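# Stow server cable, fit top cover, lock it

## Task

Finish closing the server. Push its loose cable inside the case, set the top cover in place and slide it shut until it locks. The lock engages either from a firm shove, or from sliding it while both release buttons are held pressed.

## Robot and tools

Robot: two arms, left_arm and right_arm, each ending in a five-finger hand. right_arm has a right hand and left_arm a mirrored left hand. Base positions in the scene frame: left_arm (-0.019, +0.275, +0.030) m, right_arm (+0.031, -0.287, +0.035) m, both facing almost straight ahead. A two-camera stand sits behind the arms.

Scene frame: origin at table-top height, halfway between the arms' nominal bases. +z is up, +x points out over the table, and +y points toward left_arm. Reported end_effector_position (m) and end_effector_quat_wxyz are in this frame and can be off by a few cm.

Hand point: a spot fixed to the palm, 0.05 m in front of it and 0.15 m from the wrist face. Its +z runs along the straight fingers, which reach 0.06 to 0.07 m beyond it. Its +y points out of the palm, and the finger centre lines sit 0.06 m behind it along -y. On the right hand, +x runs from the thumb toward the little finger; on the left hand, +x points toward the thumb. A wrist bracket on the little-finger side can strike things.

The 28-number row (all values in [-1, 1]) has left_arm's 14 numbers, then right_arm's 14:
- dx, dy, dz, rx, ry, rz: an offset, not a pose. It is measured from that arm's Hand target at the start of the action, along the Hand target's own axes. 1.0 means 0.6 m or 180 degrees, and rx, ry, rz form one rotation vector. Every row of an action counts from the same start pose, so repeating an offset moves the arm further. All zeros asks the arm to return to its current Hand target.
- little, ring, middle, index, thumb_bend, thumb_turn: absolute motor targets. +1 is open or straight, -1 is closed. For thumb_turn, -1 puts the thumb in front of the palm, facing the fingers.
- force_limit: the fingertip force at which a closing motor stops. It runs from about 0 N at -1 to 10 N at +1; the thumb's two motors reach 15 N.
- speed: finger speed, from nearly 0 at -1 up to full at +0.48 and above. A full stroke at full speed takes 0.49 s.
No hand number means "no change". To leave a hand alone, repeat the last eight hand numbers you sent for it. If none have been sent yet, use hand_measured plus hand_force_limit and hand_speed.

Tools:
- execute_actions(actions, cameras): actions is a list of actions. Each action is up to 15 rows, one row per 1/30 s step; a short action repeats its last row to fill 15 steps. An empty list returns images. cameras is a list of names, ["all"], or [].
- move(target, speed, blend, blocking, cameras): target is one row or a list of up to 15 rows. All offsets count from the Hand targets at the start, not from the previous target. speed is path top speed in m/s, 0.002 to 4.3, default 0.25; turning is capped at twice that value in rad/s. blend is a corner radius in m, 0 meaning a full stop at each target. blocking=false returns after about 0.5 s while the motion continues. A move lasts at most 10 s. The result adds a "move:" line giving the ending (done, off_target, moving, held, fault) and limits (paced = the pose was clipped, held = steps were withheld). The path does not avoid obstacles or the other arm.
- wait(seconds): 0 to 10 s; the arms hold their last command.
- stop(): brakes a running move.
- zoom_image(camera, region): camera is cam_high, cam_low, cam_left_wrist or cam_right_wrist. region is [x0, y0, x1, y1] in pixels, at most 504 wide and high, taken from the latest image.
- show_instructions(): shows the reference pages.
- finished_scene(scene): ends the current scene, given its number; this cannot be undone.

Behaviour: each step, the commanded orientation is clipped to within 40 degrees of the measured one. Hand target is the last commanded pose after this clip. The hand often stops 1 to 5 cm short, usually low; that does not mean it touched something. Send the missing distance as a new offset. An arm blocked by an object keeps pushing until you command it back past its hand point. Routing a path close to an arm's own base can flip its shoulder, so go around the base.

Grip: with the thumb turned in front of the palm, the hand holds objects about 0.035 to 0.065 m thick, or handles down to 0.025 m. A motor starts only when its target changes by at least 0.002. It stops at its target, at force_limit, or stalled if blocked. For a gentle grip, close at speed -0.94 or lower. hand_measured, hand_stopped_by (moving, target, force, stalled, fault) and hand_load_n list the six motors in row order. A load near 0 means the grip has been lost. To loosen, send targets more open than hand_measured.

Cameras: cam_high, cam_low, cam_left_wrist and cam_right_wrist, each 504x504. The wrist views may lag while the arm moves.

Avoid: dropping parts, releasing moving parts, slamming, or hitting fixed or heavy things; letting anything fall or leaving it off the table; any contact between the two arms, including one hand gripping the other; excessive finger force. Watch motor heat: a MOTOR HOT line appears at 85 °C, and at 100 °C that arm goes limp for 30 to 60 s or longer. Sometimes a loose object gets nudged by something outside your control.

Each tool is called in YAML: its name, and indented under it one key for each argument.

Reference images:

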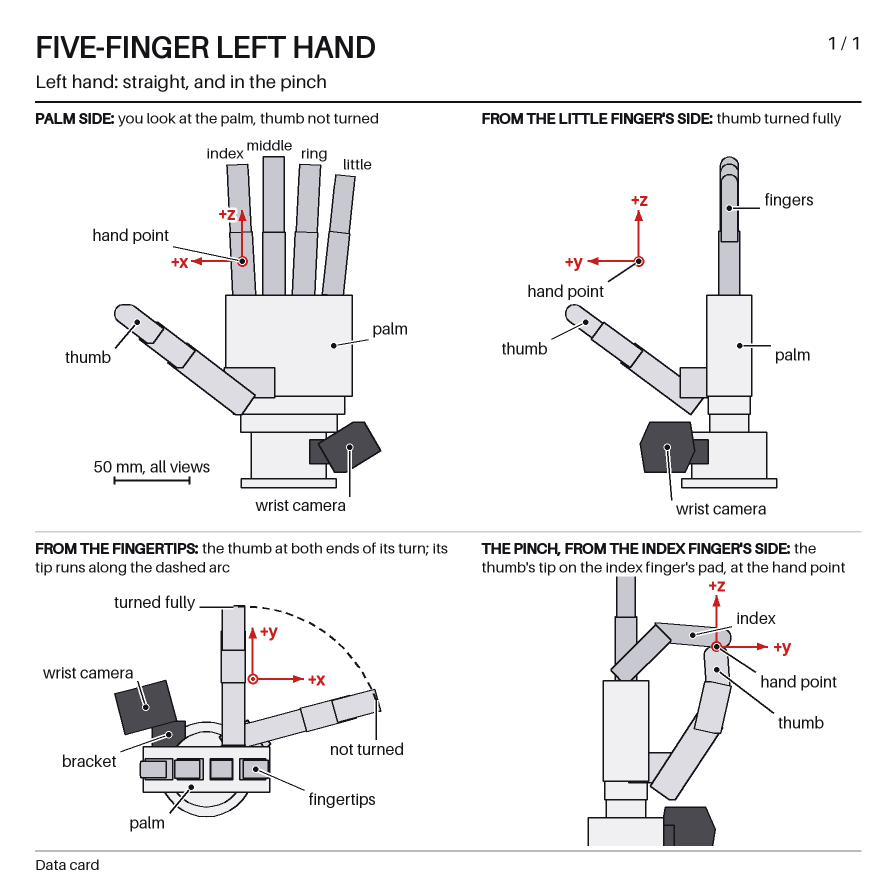

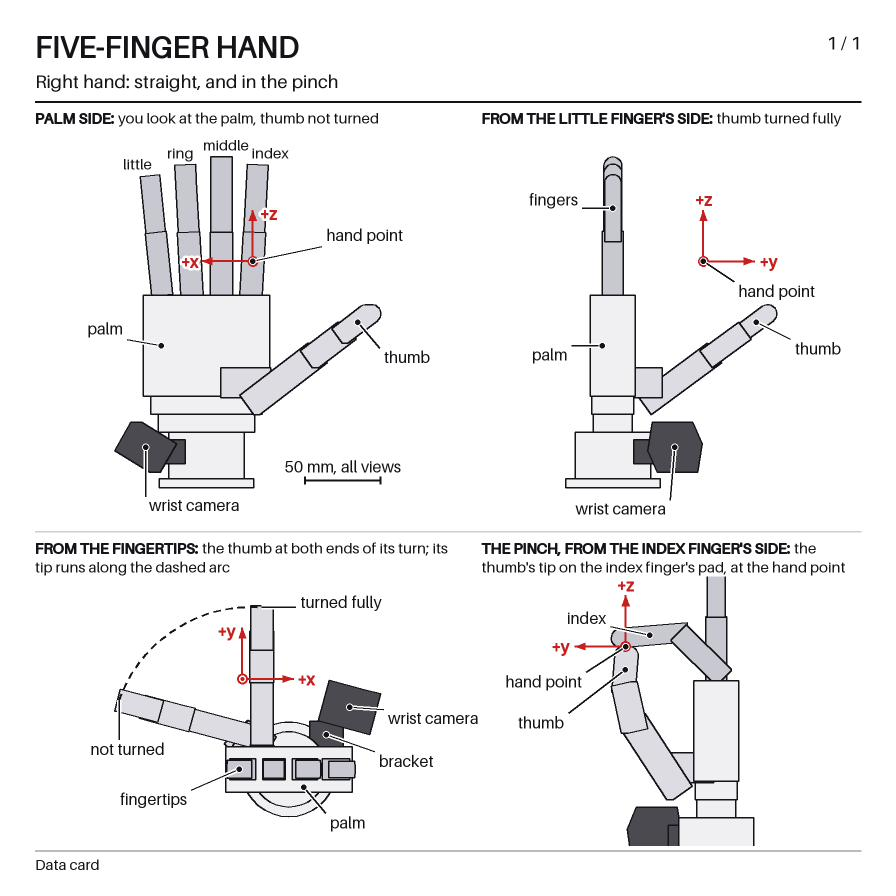

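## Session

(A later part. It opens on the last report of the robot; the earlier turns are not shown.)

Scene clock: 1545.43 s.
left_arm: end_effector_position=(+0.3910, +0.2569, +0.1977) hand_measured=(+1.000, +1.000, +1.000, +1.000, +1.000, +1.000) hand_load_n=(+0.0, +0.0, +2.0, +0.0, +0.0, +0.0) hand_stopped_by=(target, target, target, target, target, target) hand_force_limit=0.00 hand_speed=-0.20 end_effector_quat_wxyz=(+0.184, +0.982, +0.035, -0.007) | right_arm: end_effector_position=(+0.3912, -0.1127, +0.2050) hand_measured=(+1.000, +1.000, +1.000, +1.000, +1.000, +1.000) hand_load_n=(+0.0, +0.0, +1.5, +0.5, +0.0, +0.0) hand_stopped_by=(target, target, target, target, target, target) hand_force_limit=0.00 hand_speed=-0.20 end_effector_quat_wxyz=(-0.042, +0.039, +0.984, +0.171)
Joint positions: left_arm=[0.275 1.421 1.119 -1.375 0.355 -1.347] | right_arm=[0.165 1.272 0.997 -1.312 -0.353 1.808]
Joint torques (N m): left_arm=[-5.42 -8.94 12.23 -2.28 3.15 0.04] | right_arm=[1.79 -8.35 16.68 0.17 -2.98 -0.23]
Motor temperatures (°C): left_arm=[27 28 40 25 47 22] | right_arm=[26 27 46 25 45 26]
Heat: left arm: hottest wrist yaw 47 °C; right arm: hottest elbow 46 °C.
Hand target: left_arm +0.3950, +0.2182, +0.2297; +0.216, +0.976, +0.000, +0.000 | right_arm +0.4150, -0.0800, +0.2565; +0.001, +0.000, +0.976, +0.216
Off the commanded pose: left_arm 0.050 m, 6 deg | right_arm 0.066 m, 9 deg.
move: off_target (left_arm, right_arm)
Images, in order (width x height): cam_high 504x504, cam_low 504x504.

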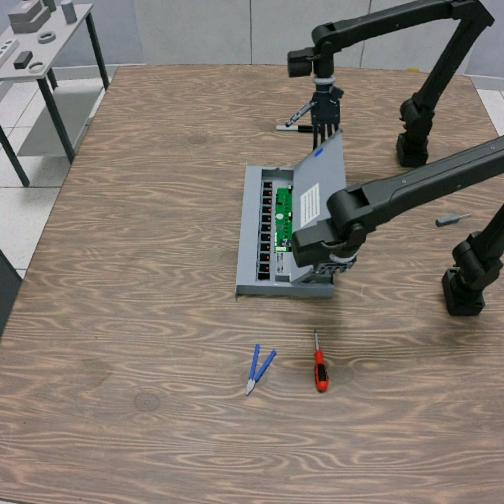

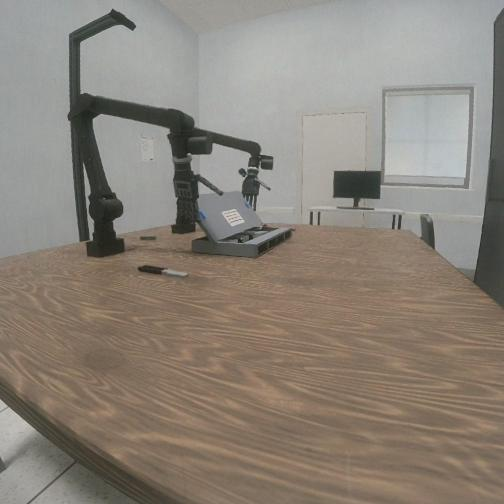

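move:
  target:
    - [0.0667,0.0,0.0,0,0,0,1,1,1,1,1,1,0,-0.2,-0.0833,0.0,0.0,0,0,0,1,1,1,1,1,1,0,-0.2]
  speed: [0.03]
  cameras: ["cam_high","cam_low"]

zoom_image:
  camera: "cam_low"
  region: [170, 180, 300, 270]

zoom_image:
  camera: "cam_high"
  region: [230, 140, 420, 310]

Scene clock: 1556.10 s.
left_arm: end_effector_position=(+0.4264, +0.2580, +0.2021) hand_measured=(+1.000, +1.000, +1.000, +1.000, +1.000, +1.000) hand_load_n=(+0.0, +0.0, +0.0, +2.0, +0.0, +0.0) hand_stopped_by=(target, target, target, target, target, target) hand_force_limit=0.00 hand_speed=-0.20 end_effector_quat_wxyz=(+0.186, +0.982, +0.041, -0.008) | right_arm: end_effector_position=(+0.4404, -0.1107, +0.2141) hand_measured=(+1.000, +1.000, +1.000, +1.000, +1.000, +1.000) hand_load_n=(+0.0, +0.0, +0.5, +0.5, +0.0, +0.0) hand_stopped_by=(target, target, target, target, target, target) hand_force_limit=0.00 hand_speed=-0.20 end_effector_quat_wxyz=(-0.039, +0.041, +0.983, +0.177)
Joint positions: left_arm=[0.257 1.503 1.218 -1.386 0.362 -1.379] | right_arm=[0.146 1.39 1.128 -1.321 -0.364 1.794]
Joint torques (N m): left_arm=[-5.77 -9.29 12.77 -1.73 2.96 0.16] | right_arm=[1.55 -8.94 16.17 0.5 -2.65 -0.32]
Heat: left arm: hottest wrist yaw 48 °C; right arm: hottest wrist yaw 47 °C.
Hand target: left_arm +0.4350, +0.2182, +0.2297; +0.216, +0.976, +0.000, +0.000 | right_arm +0.4649, -0.0800, +0.2566; +0.001, +0.000, +0.976, +0.216
Off the commanded pose: left_arm 0.049 m, 6 deg | right_arm 0.058 m, 8 deg.
move: off_target (left_arm, right_arm)
Images, in order (width x height): cam_high 504x504, cam_low 504x504.

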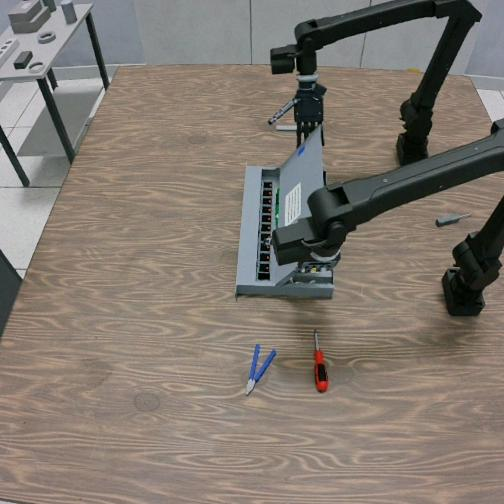

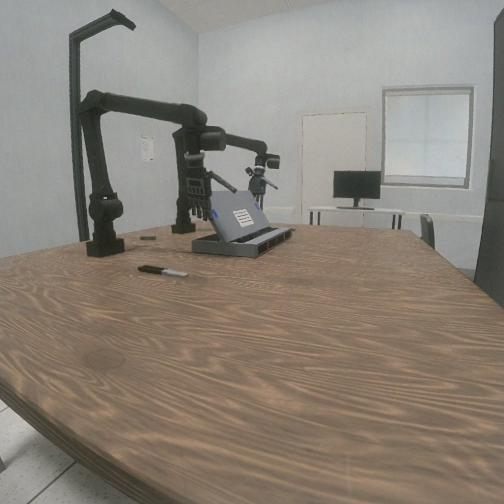

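Scaled by 3.877 from the camera's 504x504 image, which has a finer 720x720 frame.

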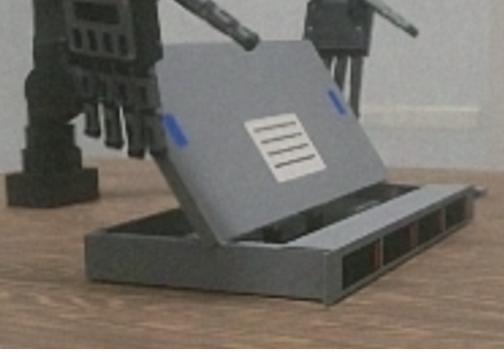

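Scaled by 2.653 from the camera's 504x504 image, which has a finer 720x720 frame.

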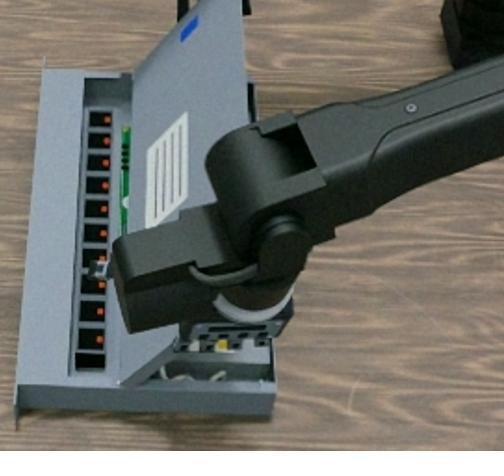

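move:
  target:
    - [0.0,-0.0352,0.0755,0,0,0,1,1,1,1,1,1,0,-0.2,0.0167,-0.0352,0.0755,0,0,0,1,1,1,1,1,1,0,-0.2]
  speed: [0.03]
  cameras: ["cam_high","cam_low"]

zoom_image:
  camera: "cam_low"
  region: [170, 180, 300, 270]

zoom_image:
  camera: "cam_high"
  region: [230, 140, 420, 310]

Scene clock: 1565.50 s.
left_arm: end_effector_position=(+0.4230, +0.2589, +0.1763) hand_measured=(+1.000, +1.000, +1.000, +1.000, +1.000, +1.000) hand_load_n=(+0.0, +0.0, +1.0, +1.0, +0.0, +0.0) hand_stopped_by=(target, target, target, target, target, target) hand_force_limit=0.00 hand_speed=-0.20 end_effector_quat_wxyz=(+0.182, +0.982, +0.042, -0.014) | right_arm: end_effector_position=(+0.4421, -0.1103, +0.1945) hand_measured=(+1.000, +1.000, +1.000, +1.000, +1.000, +1.000) hand_load_n=(+0.0, +0.0, +1.5, +0.5, +0.0, +0.0) hand_stopped_by=(target, target, target, target, target, target) hand_force_limit=0.00 hand_speed=-0.20 end_effector_quat_wxyz=(-0.028, +0.038, +0.982, +0.182)
Joint positions: left_arm=[0.257 1.522 1.171 -1.329 0.351 -1.379] | right_arm=[0.144 1.398 1.077 -1.241 -0.37 1.79]
Joint torques (N m): left_arm=[-5.42 -7.77 8.79 1.02 3.36 0.17] | right_arm=[2.2 -8.47 10.24 2.73 -2.42 -0.22]
Heat: left arm: hottest wrist yaw 49 °C; right arm: hottest elbow 48 °C.
Hand target: left_arm +0.4350, +0.2183, +0.1797; +0.216, +0.976, +0.000, +0.000 | right_arm +0.4550, -0.0801, +0.2066; +0.001, +0.000, +0.976, +0.216
Off the commanded pose: left_arm 0.042 m, 6 deg | right_arm 0.035 m, 7 deg.
move: off_target (left_arm, right_arm)
Images, in order (width x height): cam_high 504x504, cam_low 504x504.

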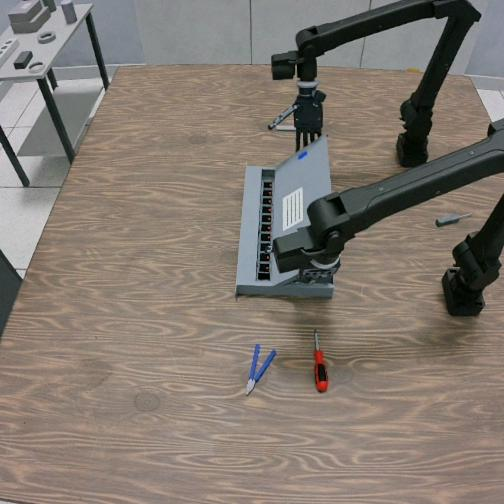

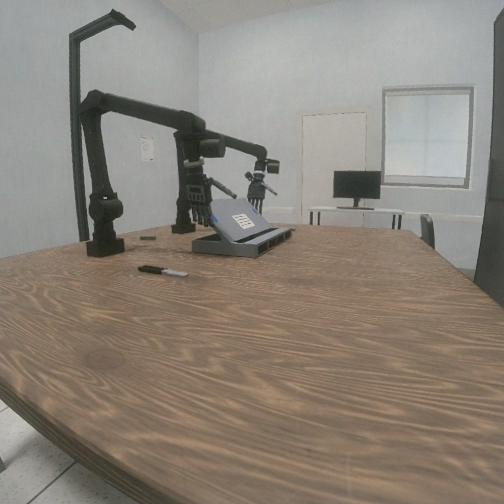

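Scaled by 3.877 from the camera's 504x504 image, which has a finer 720x720 frame.

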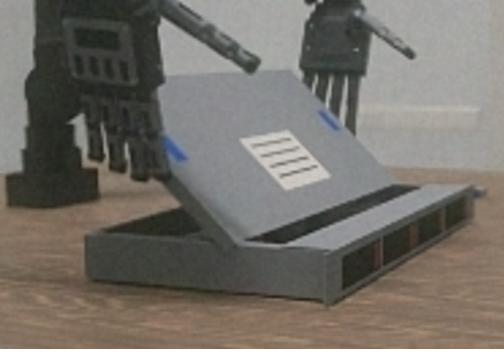

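Scaled by 2.653 from the camera's 504x504 image, which has a finer 720x720 frame.

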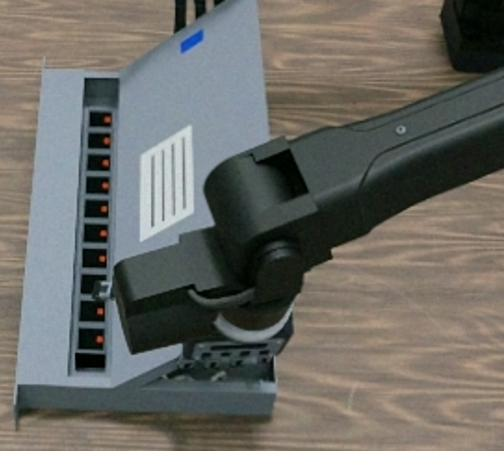

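move:
  target:
    - [0.0,-0.0282,0.0604,0,0,0,1,1,1,1,1,1,0,-0.2,0,-0.0282,0.0604,0,0,0,1,1,1,1,1,1,0,-0.2]
  speed: [0.03]
  cameras: ["cam_high","cam_low"]

zoom_image:
  camera: "cam_low"
  region: [170, 180, 300, 270]

zoom_image:
  camera: "cam_high"
  region: [230, 140, 420, 310]

Scene clock: 1573.80 s.
left_arm: end_effector_position=(+0.4169, +0.2588, +0.1254) hand_measured=(+1.000, +1.000, +1.000, +1.000, +1.000, +1.000) hand_load_n=(+0.0, +0.5, +1.0, +0.5, +0.0, +0.0) hand_stopped_by=(target, target, target, target, target, target) hand_force_limit=0.00 hand_speed=-0.20 end_effector_quat_wxyz=(+0.181, +0.982, +0.043, -0.029) | right_arm: end_effector_position=(+0.4352, -0.1103, +0.1427) hand_measured=(+1.000, +1.000, +1.000, +1.000, +1.000, +1.000) hand_load_n=(+0.0, +1.0, +1.0, +0.0, +0.0, +0.0) hand_stopped_by=(target, target, target, target, target, target) hand_force_limit=0.00 hand_speed=-0.20 end_effector_quat_wxyz=(-0.040, +0.029, +0.982, +0.180)
Joint positions: left_arm=[0.257 1.58 1.096 -1.226 0.342 -1.377] | right_arm=[0.144 1.455 0.993 -1.128 -0.37 1.765]
Joint torques (N m): left_arm=[-5.54 -8.88 9.22 1.13 3.74 0.17] | right_arm=[2.14 -10.05 10.81 2.51 -2.47 -0.01]
Motor temperatures (°C): left_arm=[27 28 40 25 52 22] | right_arm=[26 27 47 25 47 26]
Heat: left arm: hottest wrist yaw 52 °C; right arm: hottest elbow 47 °C.
Hand target: left_arm +0.4349, +0.2183, +0.1398; +0.216, +0.976, +0.000, +0.000 | right_arm +0.4551, -0.0802, +0.1665; +0.001, +0.000, +0.976, +0.216
Off the commanded pose: left_arm 0.047 m, 7 deg | right_arm 0.043 m, 7 deg.
move: off_target (left_arm, right_arm)
Images, in order (width x height): cam_high 504x504, cam_low 504x504.

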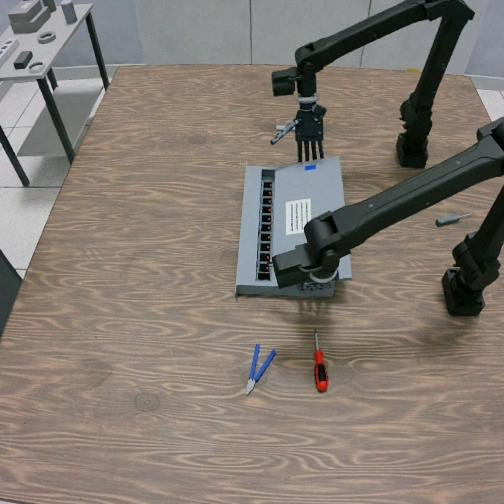

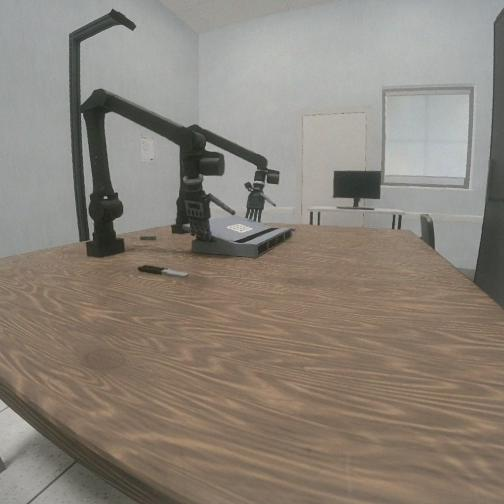

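Scaled by 3.877 from the camera's 504x504 image, which has a finer 720x720 frame.

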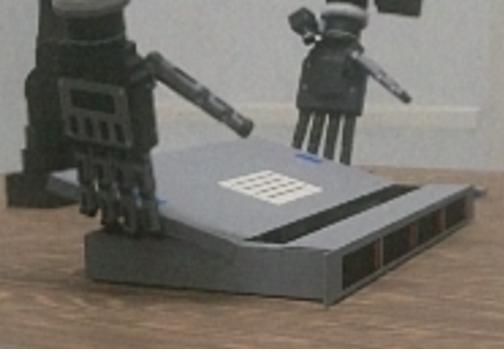

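Scaled by 2.653 from the camera's 504x504 image, which has a finer 720x720 frame.

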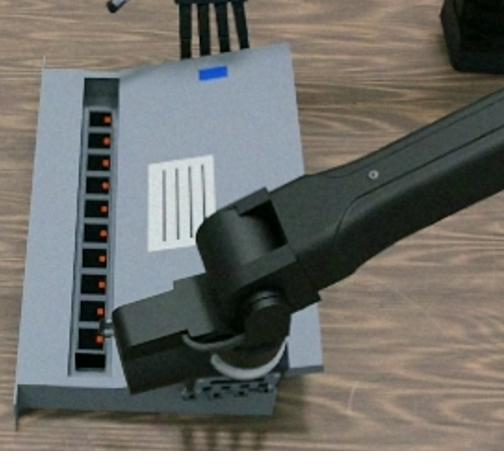

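move:
  target:
    - [0.05,0.0,0.0,0,0,0,1,1,1,1,1,1,0,-0.2,-0.05,-0.007,0.0151,0,0,0,1,1,1,1,1,1,0,-0.2]
  speed: [0.03]
  cameras: ["cam_high","cam_low"]

zoom_image:
  camera: "cam_low"
  region: [170, 180, 300, 270]

zoom_image:
  camera: "cam_high"
  region: [230, 140, 420, 310]

Scene clock: 1578.80 s.
left_arm: end_effector_position=(+0.4378, +0.2612, +0.1160) hand_measured=(+1.000, +1.000, +1.000, +1.000, +1.000, +1.000) hand_load_n=(+0.0, +1.0, +1.0, +0.0, +0.0, +0.0) hand_stopped_by=(target, target, target, target, target, target) hand_force_limit=0.00 hand_speed=-0.20 end_effector_quat_wxyz=(+0.185, +0.982, +0.039, -0.027) | right_arm: end_effector_position=(+0.4495, -0.1110, +0.1269) hand_measured=(+1.000, +1.000, +1.000, +1.000, +1.000, +1.000) hand_load_n=(+0.0, +0.5, +1.0, +0.0, -0.5, +0.0) hand_stopped_by=(target, target, target, target, target, target) hand_force_limit=0.00 hand_speed=-0.20 end_effector_quat_wxyz=(-0.041, +0.027, +0.982, +0.180)
Joint positions: left_arm=[0.253 1.643 1.143 -1.208 0.351 -1.373] | right_arm=[0.136 1.514 1.01 -1.093 -0.371 1.753]
Joint torques (N m): left_arm=[-6.07 -9.23 12.31 0.02 3.47 -0.02] | right_arm=[1.79 -9.05 14.37 1.63 -2.47 -0.03]
Heat: left arm: hottest wrist yaw 54 °C; right arm: hottest elbow 47 °C.
Hand target: left_arm +0.4650, +0.2183, +0.1397; +0.216, +0.976, +0.000, +0.000 | right_arm +0.4850, -0.0800, +0.1565; +0.001, +0.000, +0.976, +0.216
Off the commanded pose: left_arm 0.056 m, 7 deg | right_arm 0.056 m, 7 deg.
move: off_target (left_arm, right_arm)
Images, in order (width x height): cam_high 504x504, cam_low 504x504.

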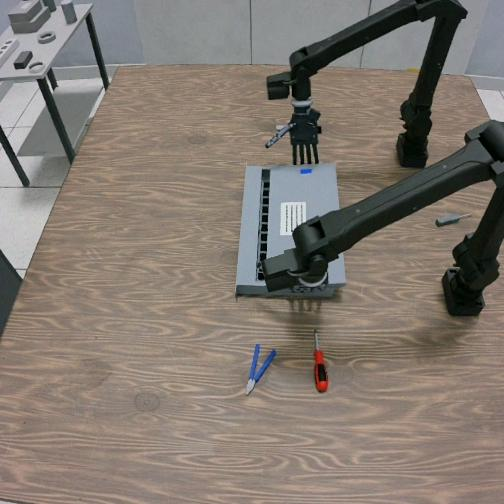

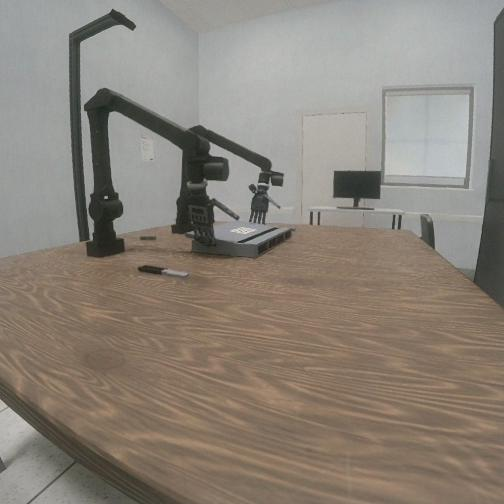

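Scaled by 3.877 from the camera's 504x504 image, which has a finer 720x720 frame.

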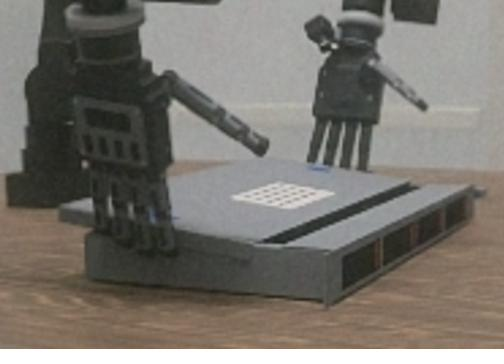

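Scaled by 2.653 from the camera's 504x504 image, which has a finer 720x720 frame.

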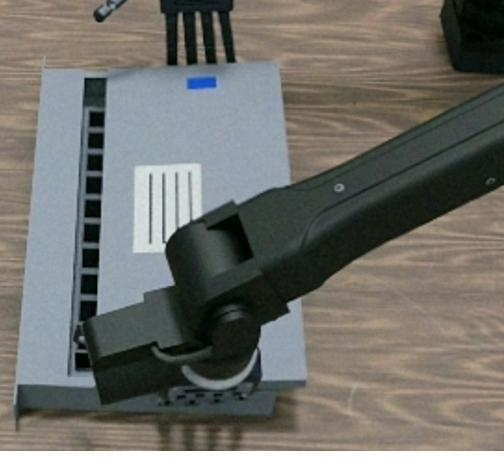

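move:
  target:
    - [0.025,0.0,0.0,0,0,0,1,1,1,1,1,1,0,-0.2,-0.025,-0.0035,0.0075,0,0,0,1,1,1,1,1,1,0,-0.2]
  speed: [0.03]
  cameras: ["cam_high","cam_low"]

zoom_image:
  camera: "cam_low"
  region: [170, 180, 300, 270]

zoom_image:
  camera: "cam_high"
  region: [230, 140, 420, 310]

Scene clock: 1585.83 s.
left_arm: end_effector_position=(+0.4467, +0.2614, +0.1099) hand_measured=(+1.000, +1.000, +1.000, +1.000, +1.000, +1.000) hand_load_n=(+0.0, +1.5, +1.0, +0.0, +0.0, +0.0) hand_stopped_by=(target, target, target, target, target, target) hand_force_limit=0.00 hand_speed=-0.20 end_effector_quat_wxyz=(+0.186, +0.981, +0.038, -0.033) | right_arm: end_effector_position=(+0.4580, -0.1106, +0.1197) hand_measured=(+1.000, +1.000, +1.000, +1.000, +1.000, +1.000) hand_load_n=(+0.0, +0.5, +1.0, +0.0, +0.0, +0.0) hand_stopped_by=(target, target, target, target, target, target) hand_force_limit=0.00 hand_speed=-0.20 end_effector_quat_wxyz=(-0.047, +0.026, +0.982, +0.179)
Joint positions: left_arm=[0.249 1.679 1.171 -1.212 0.351 -1.372] | right_arm=[0.134 1.552 1.034 -1.093 -0.371 1.746]
Joint torques (N m): left_arm=[-6.24 -10.29 13.49 -0.18 3.53 -0.11] | right_arm=[1.49 -9.41 15.1 1.76 -2.49 -0.03]
Motor temperatures (°C): left_arm=[27 28 40 25 55 22] | right_arm=[26 27 47 25 47 26]
Heat: left arm: hottest wrist yaw 55 °C; right arm: hottest elbow 47 °C.
Hand target: left_arm +0.4799, +0.2183, +0.1397; +0.216, +0.976, +0.000, +0.000 | right_arm +0.5000, -0.0799, +0.1517; +0.001, +0.000, +0.976, +0.216
Off the commanded pose: left_arm 0.062 m, 7 deg | right_arm 0.061 m, 8 deg.
move: off_target (left_arm, right_arm)
Images, in order (width x height): cam_high 504x504, cam_low 504x504.

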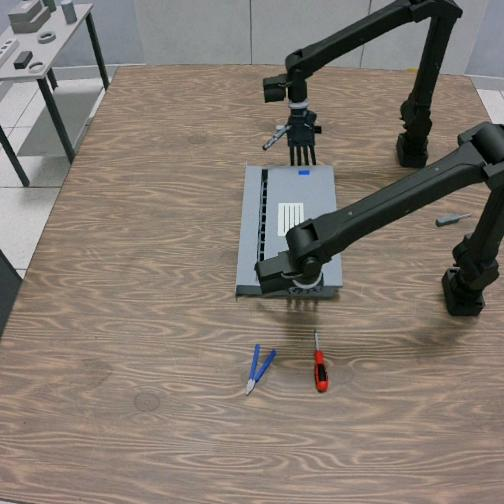

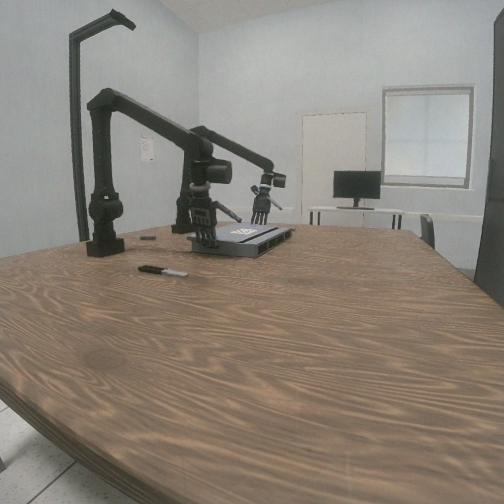

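Scaled by 3.877 from the camera's 504x504 image, which has a finer 720x720 frame.

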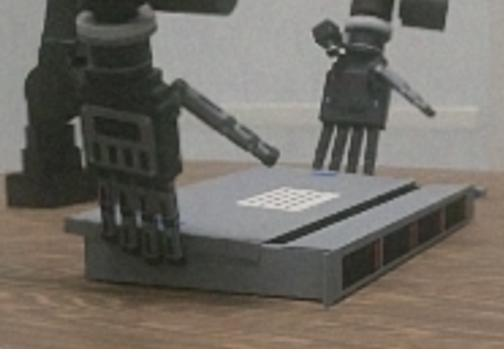

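Scaled by 2.653 from the camera's 504x504 image, which has a finer 720x720 frame.

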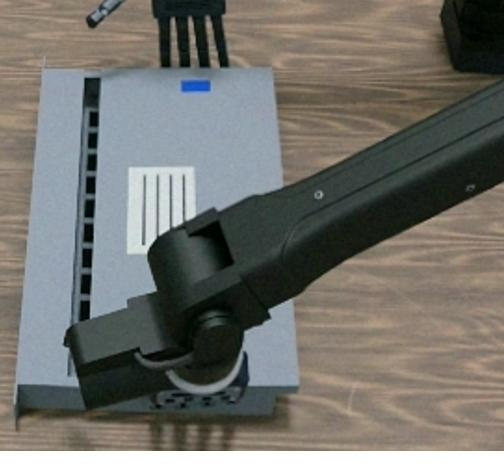

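move:
  target:
    - [-0.055,-0.138,-0.0276,0,0,0,1,1,1,1,1,1,0,-0.2,0.07,-0.1415,-0.02,0,0,0,1,1,1,1,1,1,0,-0.2]
  speed: [0.06]
  cameras: ["cam_high","cam_low","cam_left_wrist","cam_right_wrist"]

zoom_image:
  camera: "cam_low"
  region: [170, 180, 300, 270]

zoom_image:
  camera: "cam_high"
  region: [230, 140, 420, 310]

Scene clock: 1595.67 s.
left_arm: end_effector_position=(+0.4373, +0.2944, +0.1137) hand_measured=(+1.000, +1.000, +1.000, +1.000, +1.000, +1.000) hand_load_n=(+0.0, +0.0, +0.0, +0.0, +0.0, +0.0) hand_stopped_by=(target, target, target, target, target, target) hand_force_limit=0.00 hand_speed=-0.20 end_effector_quat_wxyz=(+0.218, +0.976, +0.005, -0.007) | right_arm: end_effector_position=(+0.4596, -0.1590, +0.1254) hand_measured=(+1.000, +1.000, +1.000, +1.000, +1.000, +1.000) hand_load_n=(+0.0, +0.0, +0.0, +0.0, +0.0, +0.0) hand_stopped_by=(target, target, target, target, target, target) hand_force_limit=0.00 hand_speed=-0.20 end_effector_quat_wxyz=(-0.006, +0.002, +0.977, +0.215)
Joint positions: left_arm=[0.351 1.695 1.171 -1.22 0.408 -1.194] | right_arm=[-0.014 1.527 0.986 -1.05 -0.433 1.553]
Joint torques (N m): left_arm=[-0.67 -9.7 10.71 -0.84 0.34 0.09] | right_arm=[-1.73 -10.7 7.08 0.27 -0.39 -0.06]
Motor temperatures (°C): left_arm=[27 28 40 25 55 22] | right_arm=[26 27 47 25 47 26]
Heat: left arm: hottest wrist yaw 55 °C; right arm: hottest elbow 47 °C.
Hand target: left_arm +0.4469, +0.3004, +0.1199; +0.216, +0.976, +0.000, +0.000 | right_arm +0.4580, -0.1621, +0.1265; +0.000, +0.000, +0.976, +0.216
Off the commanded pose: left_arm 0.013 m, 1 deg | right_arm 0.004 m, 1 deg.
move: off_target (left_arm)
camera_calibration:
cam_left_wrist: T_world_to_cam=[[0.27553, 0.863878, -0.421661, -0.32273], [0.841259, -0.0044402, 0.540615, -0.42703], [0.465153, -0.503682, -0.727968, 0.143973], [0, 0, 0, 1]] pos_world=[0.381195, 0.34942, 0.199584]
cam_right_wrist: T_world_to_cam=[[-0.169605, 0.893602, 0.415583, 0.175055], [0.857771, -0.0737789, 0.50871, -0.470074], [0.485246, 0.442755, -0.753992, 0.0565746], [0, 0, 0, 1]] pos_world=[0.405453, -0.21616, 0.209038]

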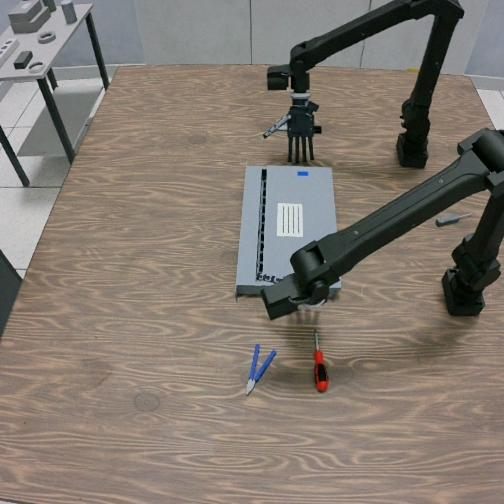

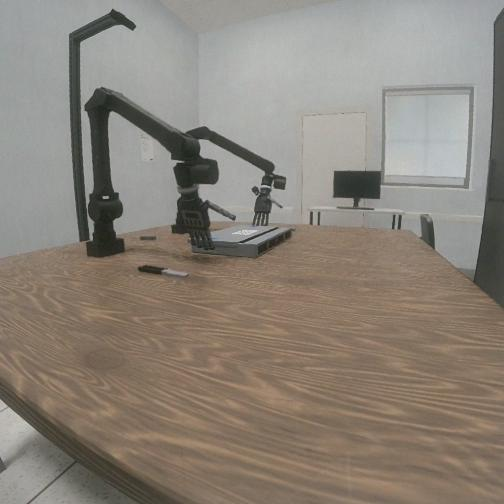

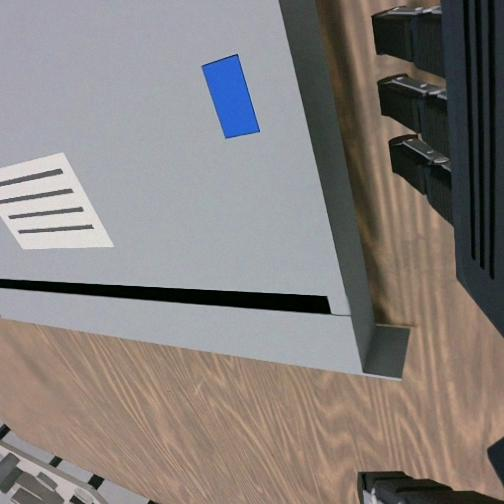

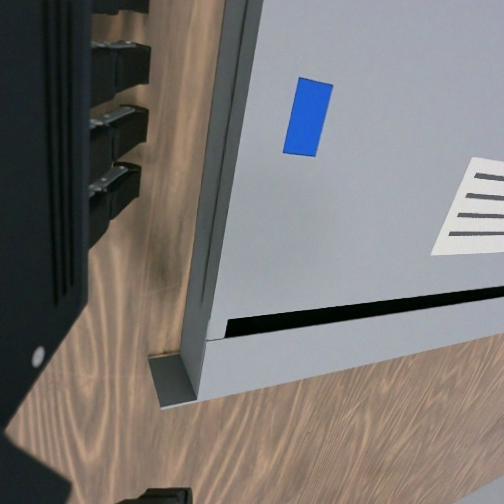

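Scaled by 3.877 from the camera's 504x504 image, which has a finer 720x720 frame.

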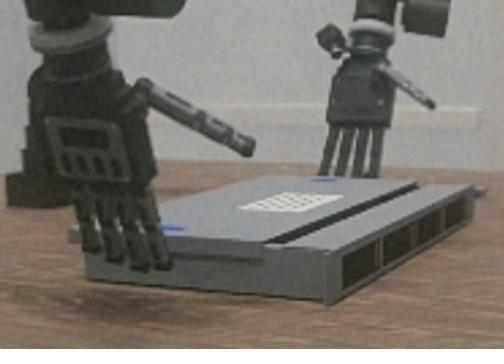

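Scaled by 2.653 from the camera's 504x504 image, which has a finer 720x720 frame.

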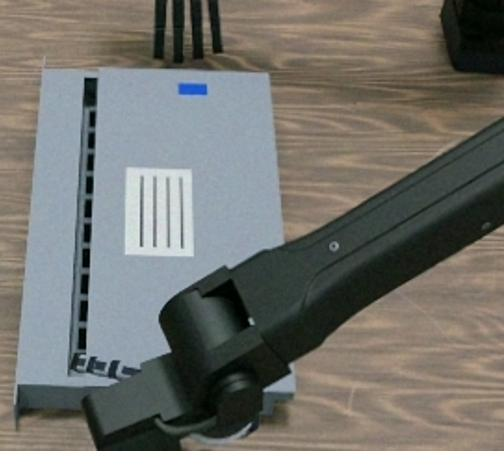

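zoom_image:
  camera: "cam_left_wrist"
  region: [260, 180, 420, 390]

zoom_image:
  camera: "cam_right_wrist"
  region: [150, 240, 310, 420]

Scaled by 2.400 from the camera's 504x504 image, which has a finer 720x720 frame.

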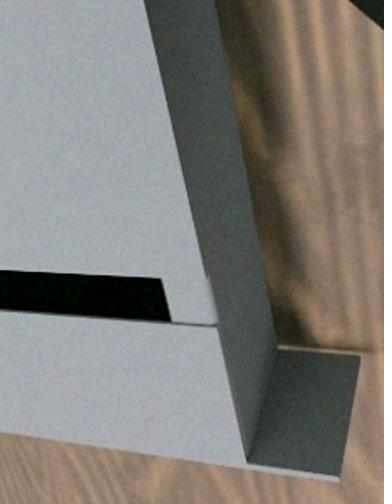

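Scaled by 2.800 from the camera's 504x504 image, which has a finer 720x720 frame.

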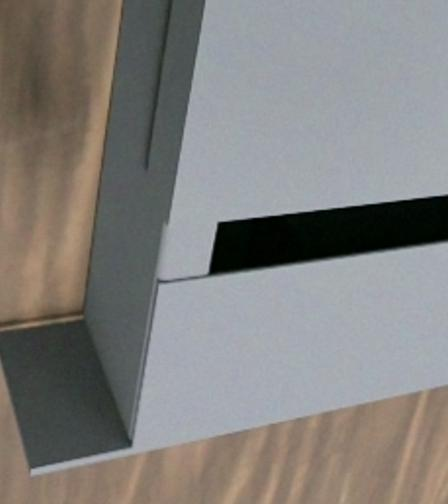

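move:
  target:
    - [0,0.0563,-0.1208,0,0,0,1,1,1,1,1,1,0,-0.2,0,0.0528,-0.1133,0,0,0,1,1,1,1,1,1,0,-0.2]
    - [-0.345,0.1772,-0.0645,0,0,0,1,1,1,1,1,1,0,-0.2,0.3633,0.1313,-0.0767,0,0,0,1,1,1,1,1,1,0,-0.2]
    - [-0.4117,0.2073,-0.0503,0.1087,-0.1087,0.491,-1,-1,-1,-1,1,1,0,-0.2,0.43,0.1918,-0.0485,0.1087,0.1087,-0.491,-1,-1,-1,-1,1,1,0,-0.2]
  speed: [0.15,0.25,0.25]
  blend: [0.02,0.02,0]
  cameras: ["cam_high","cam_low"]

Scene clock: 1632.73 s.
left_arm: end_effector_position=(+0.1827, +0.2032, +0.1852) hand_measured=(-1.000, -1.000, -1.000, -1.000, +1.000, +1.000) hand_load_n=(+0.0, +0.0, +0.0, +0.0, +0.0, +0.0) hand_stopped_by=(target, target, target, target, target, target) hand_force_limit=0.00 hand_speed=-0.20 end_effector_quat_wxyz=(+0.019, +0.713, -0.700, -0.026) | right_arm: end_effector_position=(+0.1885, -0.0817, +0.1844) hand_measured=(-1.000, -1.000, -1.000, -1.000, +1.000, +1.000) hand_load_n=(+0.0, +0.0, +0.0, +0.0, +0.0, +0.0) hand_stopped_by=(target, target, target, target, target, target) hand_force_limit=0.00 hand_speed=-0.20 end_effector_quat_wxyz=(+0.017, +0.699, -0.715, -0.003)
Joint positions: left_arm=[-0.151 1.091 0.884 -1.428 0.001 -0.169] | right_arm=[0.68 1.11 0.888 -1.384 -0.002 0.698]
Joint torques (N m): left_arm=[-1.44 -4.01 12.75 0.24 0 0.06] | right_arm=[-0.15 -4.66 13.79 -0.5 0.15 -0.08]
Motor temperatures (°C): left_arm=[27 28 39 25 42 22] | right_arm=[26 27 43 25 40 26]
Heat: left arm: hottest wrist yaw 42 °C; right arm: hottest elbow 43 °C.
Hand target: left_arm +0.1999, +0.2003, +0.1997; +0.000, +0.708, -0.706, +0.000 | right_arm +0.2000, -0.0701, +0.2013; -0.001, +0.707, -0.708, +0.000
Off the commanded pose: left_arm 0.023 m, 4 deg | right_arm 0.024 m, 2 deg.
move: off_target (left_arm, right_arm); target 3's new numbers were sent with right_arm's hand 0.023 m and 2 deg from that target
Images, in order (width x height): cam_high 504x504, cam_low 504x504.

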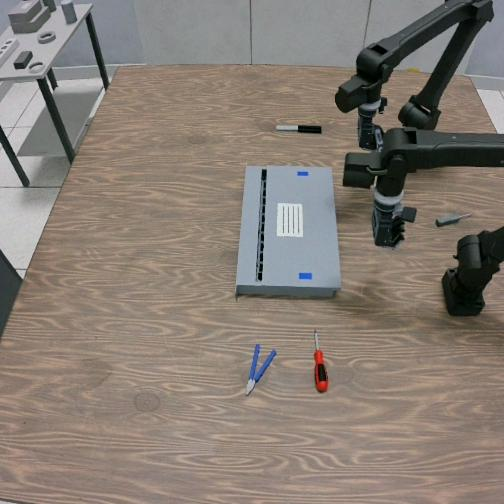

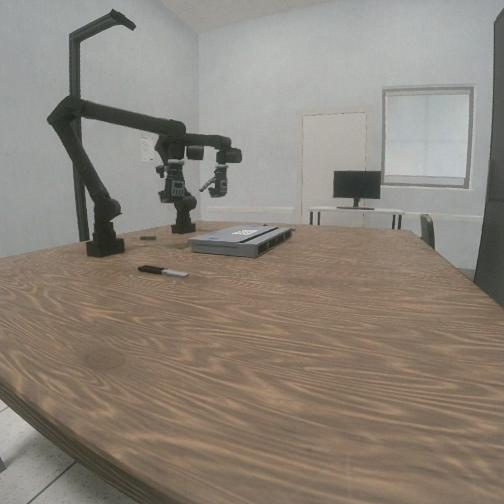

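move:
  target:
    - [0,0.0167,0.258,0,0,0,-1,-1,-1,-1,1,1,0,-0.2,0,0.0167,0.2605,0,0,0,-1,-1,-1,-1,1,1,0,-0.2]
  speed: [0.12]
  cameras: ["cam_high","cam_low"]

zoom_image:
  camera: "cam_low"
  region: [120, 150, 320, 290]

zoom_image:
  camera: "cam_high"
  region: [230, 140, 420, 310]

Scene clock: 1644.27 s.
left_arm: end_effector_position=(+0.1877, +0.2018, +0.0471) hand_measured=(-1.000, -1.000, -1.000, -1.000, +1.000, +1.000) hand_load_n=(+0.0, +0.0, +0.0, +0.0, +0.0, +0.0) hand_stopped_by=(target, target, target, target, target, target) hand_force_limit=0.00 hand_speed=-0.20 end_effector_quat_wxyz=(+0.002, +0.713, -0.702, -0.002) | right_arm: end_effector_position=(+0.1939, -0.0704, +0.0502) hand_measured=(-1.000, -1.000, -1.000, -1.000, +1.000, +1.000) hand_load_n=(+0.0, +0.0, +0.0, +0.0, -0.5, +0.0) hand_stopped_by=(target, target, target, target, target, target) hand_force_limit=0.00 hand_speed=-0.20 end_effector_quat_wxyz=(-0.005, +0.706, -0.708, -0.001)
Joint positions: left_arm=[-0.154 1.24 0.607 -0.944 0.001 -0.169] | right_arm=[0.7 1.292 0.645 -0.915 -0.002 0.698]
Joint torques (N m): left_arm=[-1.67 -3.43 7.57 0.31 0 0.02] | right_arm=[0.03 -5.54 6.72 0.34 0.16 0.11]
Heat: left arm: hottest wrist yaw 41 °C; right arm: hottest elbow 43 °C.
Hand target: left_arm +0.1899, +0.2003, +0.0449; +0.000, +0.708, -0.707, +0.000 | right_arm +0.1901, -0.0700, +0.0449; -0.001, +0.707, -0.708, +0.000
Off the commanded pose: left_arm 0.003 m, 1 deg | right_arm 0.006 m, 1 deg.
move: done
Images, in order (width x height): cam_high 504x504, cam_low 504x504.

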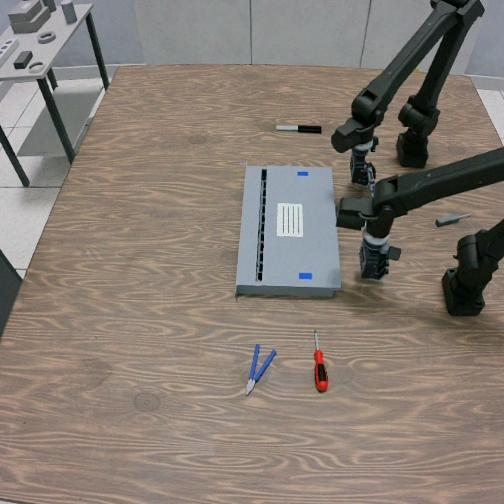

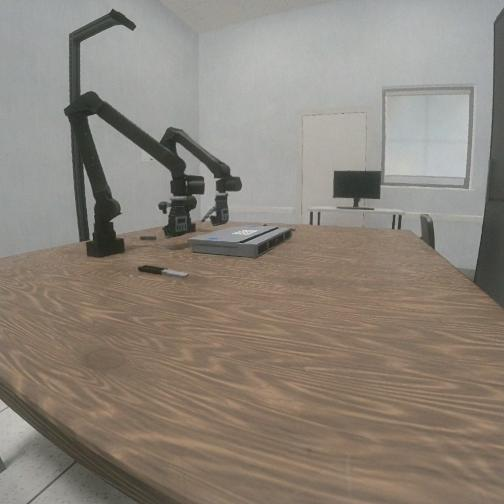

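Scaled by 2.520 from the camera's 504x504 image, which has a finer 720x720 frame.

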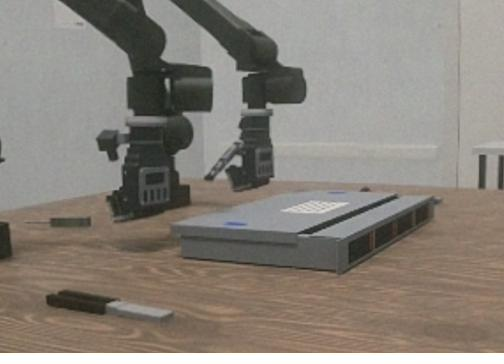

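Scaled by 2.653 from the camera's 504x504 image, which has a finer 720x720 frame.

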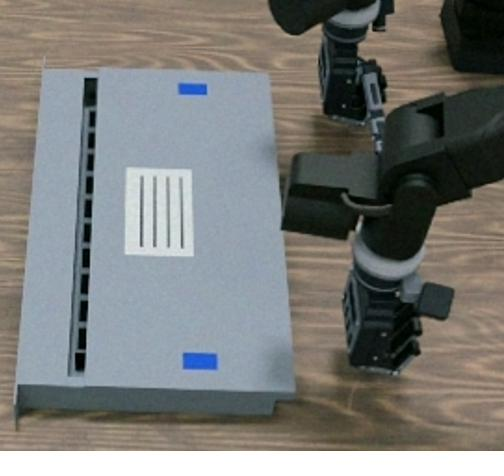

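move:
  target:
    - [0,-0.0583,0,0,0,0,-1,-1,-1,-1,1,1,0,-0.2,0,-0.0583,0,0,0,0,-1,-1,-1,-1,1,1,0,-0.2]
  speed: [0.06]
  cameras: ["cam_high","cam_low"]

zoom_image:
  camera: "cam_low"
  region: [120, 150, 320, 290]

zoom_image:
  camera: "cam_high"
  region: [230, 140, 420, 310]

Scene clock: 1652.07 s.
left_arm: end_effector_position=(+0.2039, +0.2006, +0.0391) hand_measured=(-1.000, -1.000, -1.000, -1.000, +1.000, +1.000) hand_load_n=(+0.0, +0.0, +0.0, +0.5, +0.0, +0.0) hand_stopped_by=(target, target, target, target, target, target) hand_force_limit=0.00 hand_speed=-0.20 end_effector_quat_wxyz=(+0.012, +0.709, -0.705, -0.016) | right_arm: end_effector_position=(+0.2040, -0.0812, +0.0376) hand_measured=(-1.000, -1.000, -1.000, -1.000, +1.000, +1.000) hand_load_n=(+0.0, +0.0, +0.0, +0.0, +0.0, +0.0) hand_stopped_by=(target, target, target, target, target, target) hand_force_limit=0.00 hand_speed=-0.20 end_effector_quat_wxyz=(+0.020, +0.706, -0.708, -0.003)
Joint positions: left_arm=[-0.151 1.334 0.655 -0.932 0.001 -0.157] | right_arm=[0.651 1.362 0.662 -0.91 -0.001 0.648]
Joint torques (N m): left_arm=[-0.56 -4.25 10.44 0.31 0 0.07] | right_arm=[-1.96 -6.12 10.66 0.25 0.12 -0.08]
Heat: left arm: hottest elbow 40 °C; right arm: hottest elbow 42 °C.
Hand target: left_arm +0.2248, +0.2004, +0.0448; +0.000, +0.708, -0.706, +0.000 | right_arm +0.2250, -0.0700, +0.0450; -0.001, +0.707, -0.708, +0.000
Off the commanded pose: left_arm 0.022 m, 2 deg | right_arm 0.025 m, 2 deg.
move: off_target (left_arm, right_arm)
Images, in order (width x height): cam_high 504x504, cam_low 504x504.

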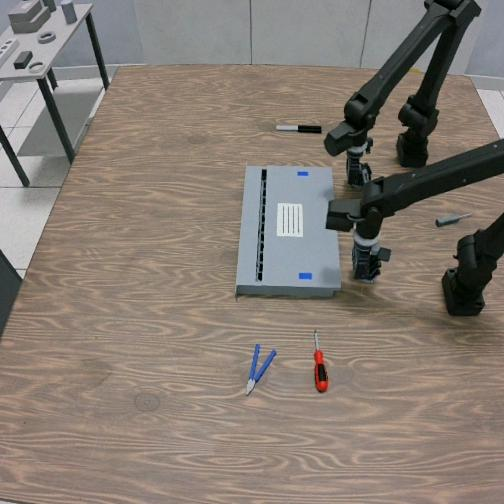

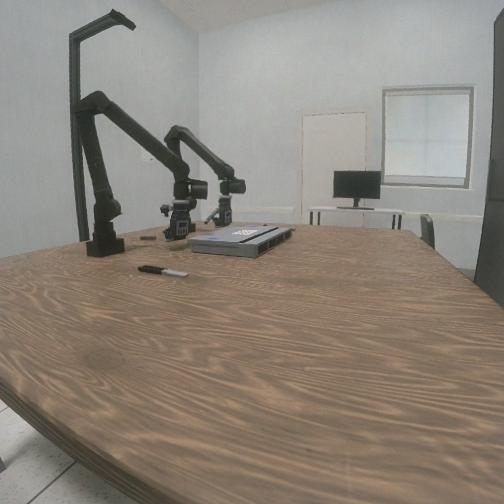

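Scaled by 2.520 from the camera's 504x504 image, which has a finer 720x720 frame.

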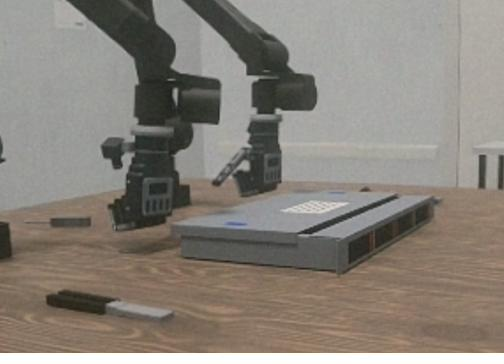

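Scaled by 2.653 from the camera's 504x504 image, which has a finer 720x720 frame.

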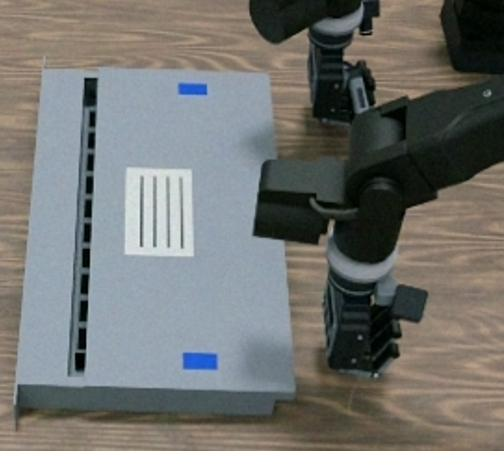

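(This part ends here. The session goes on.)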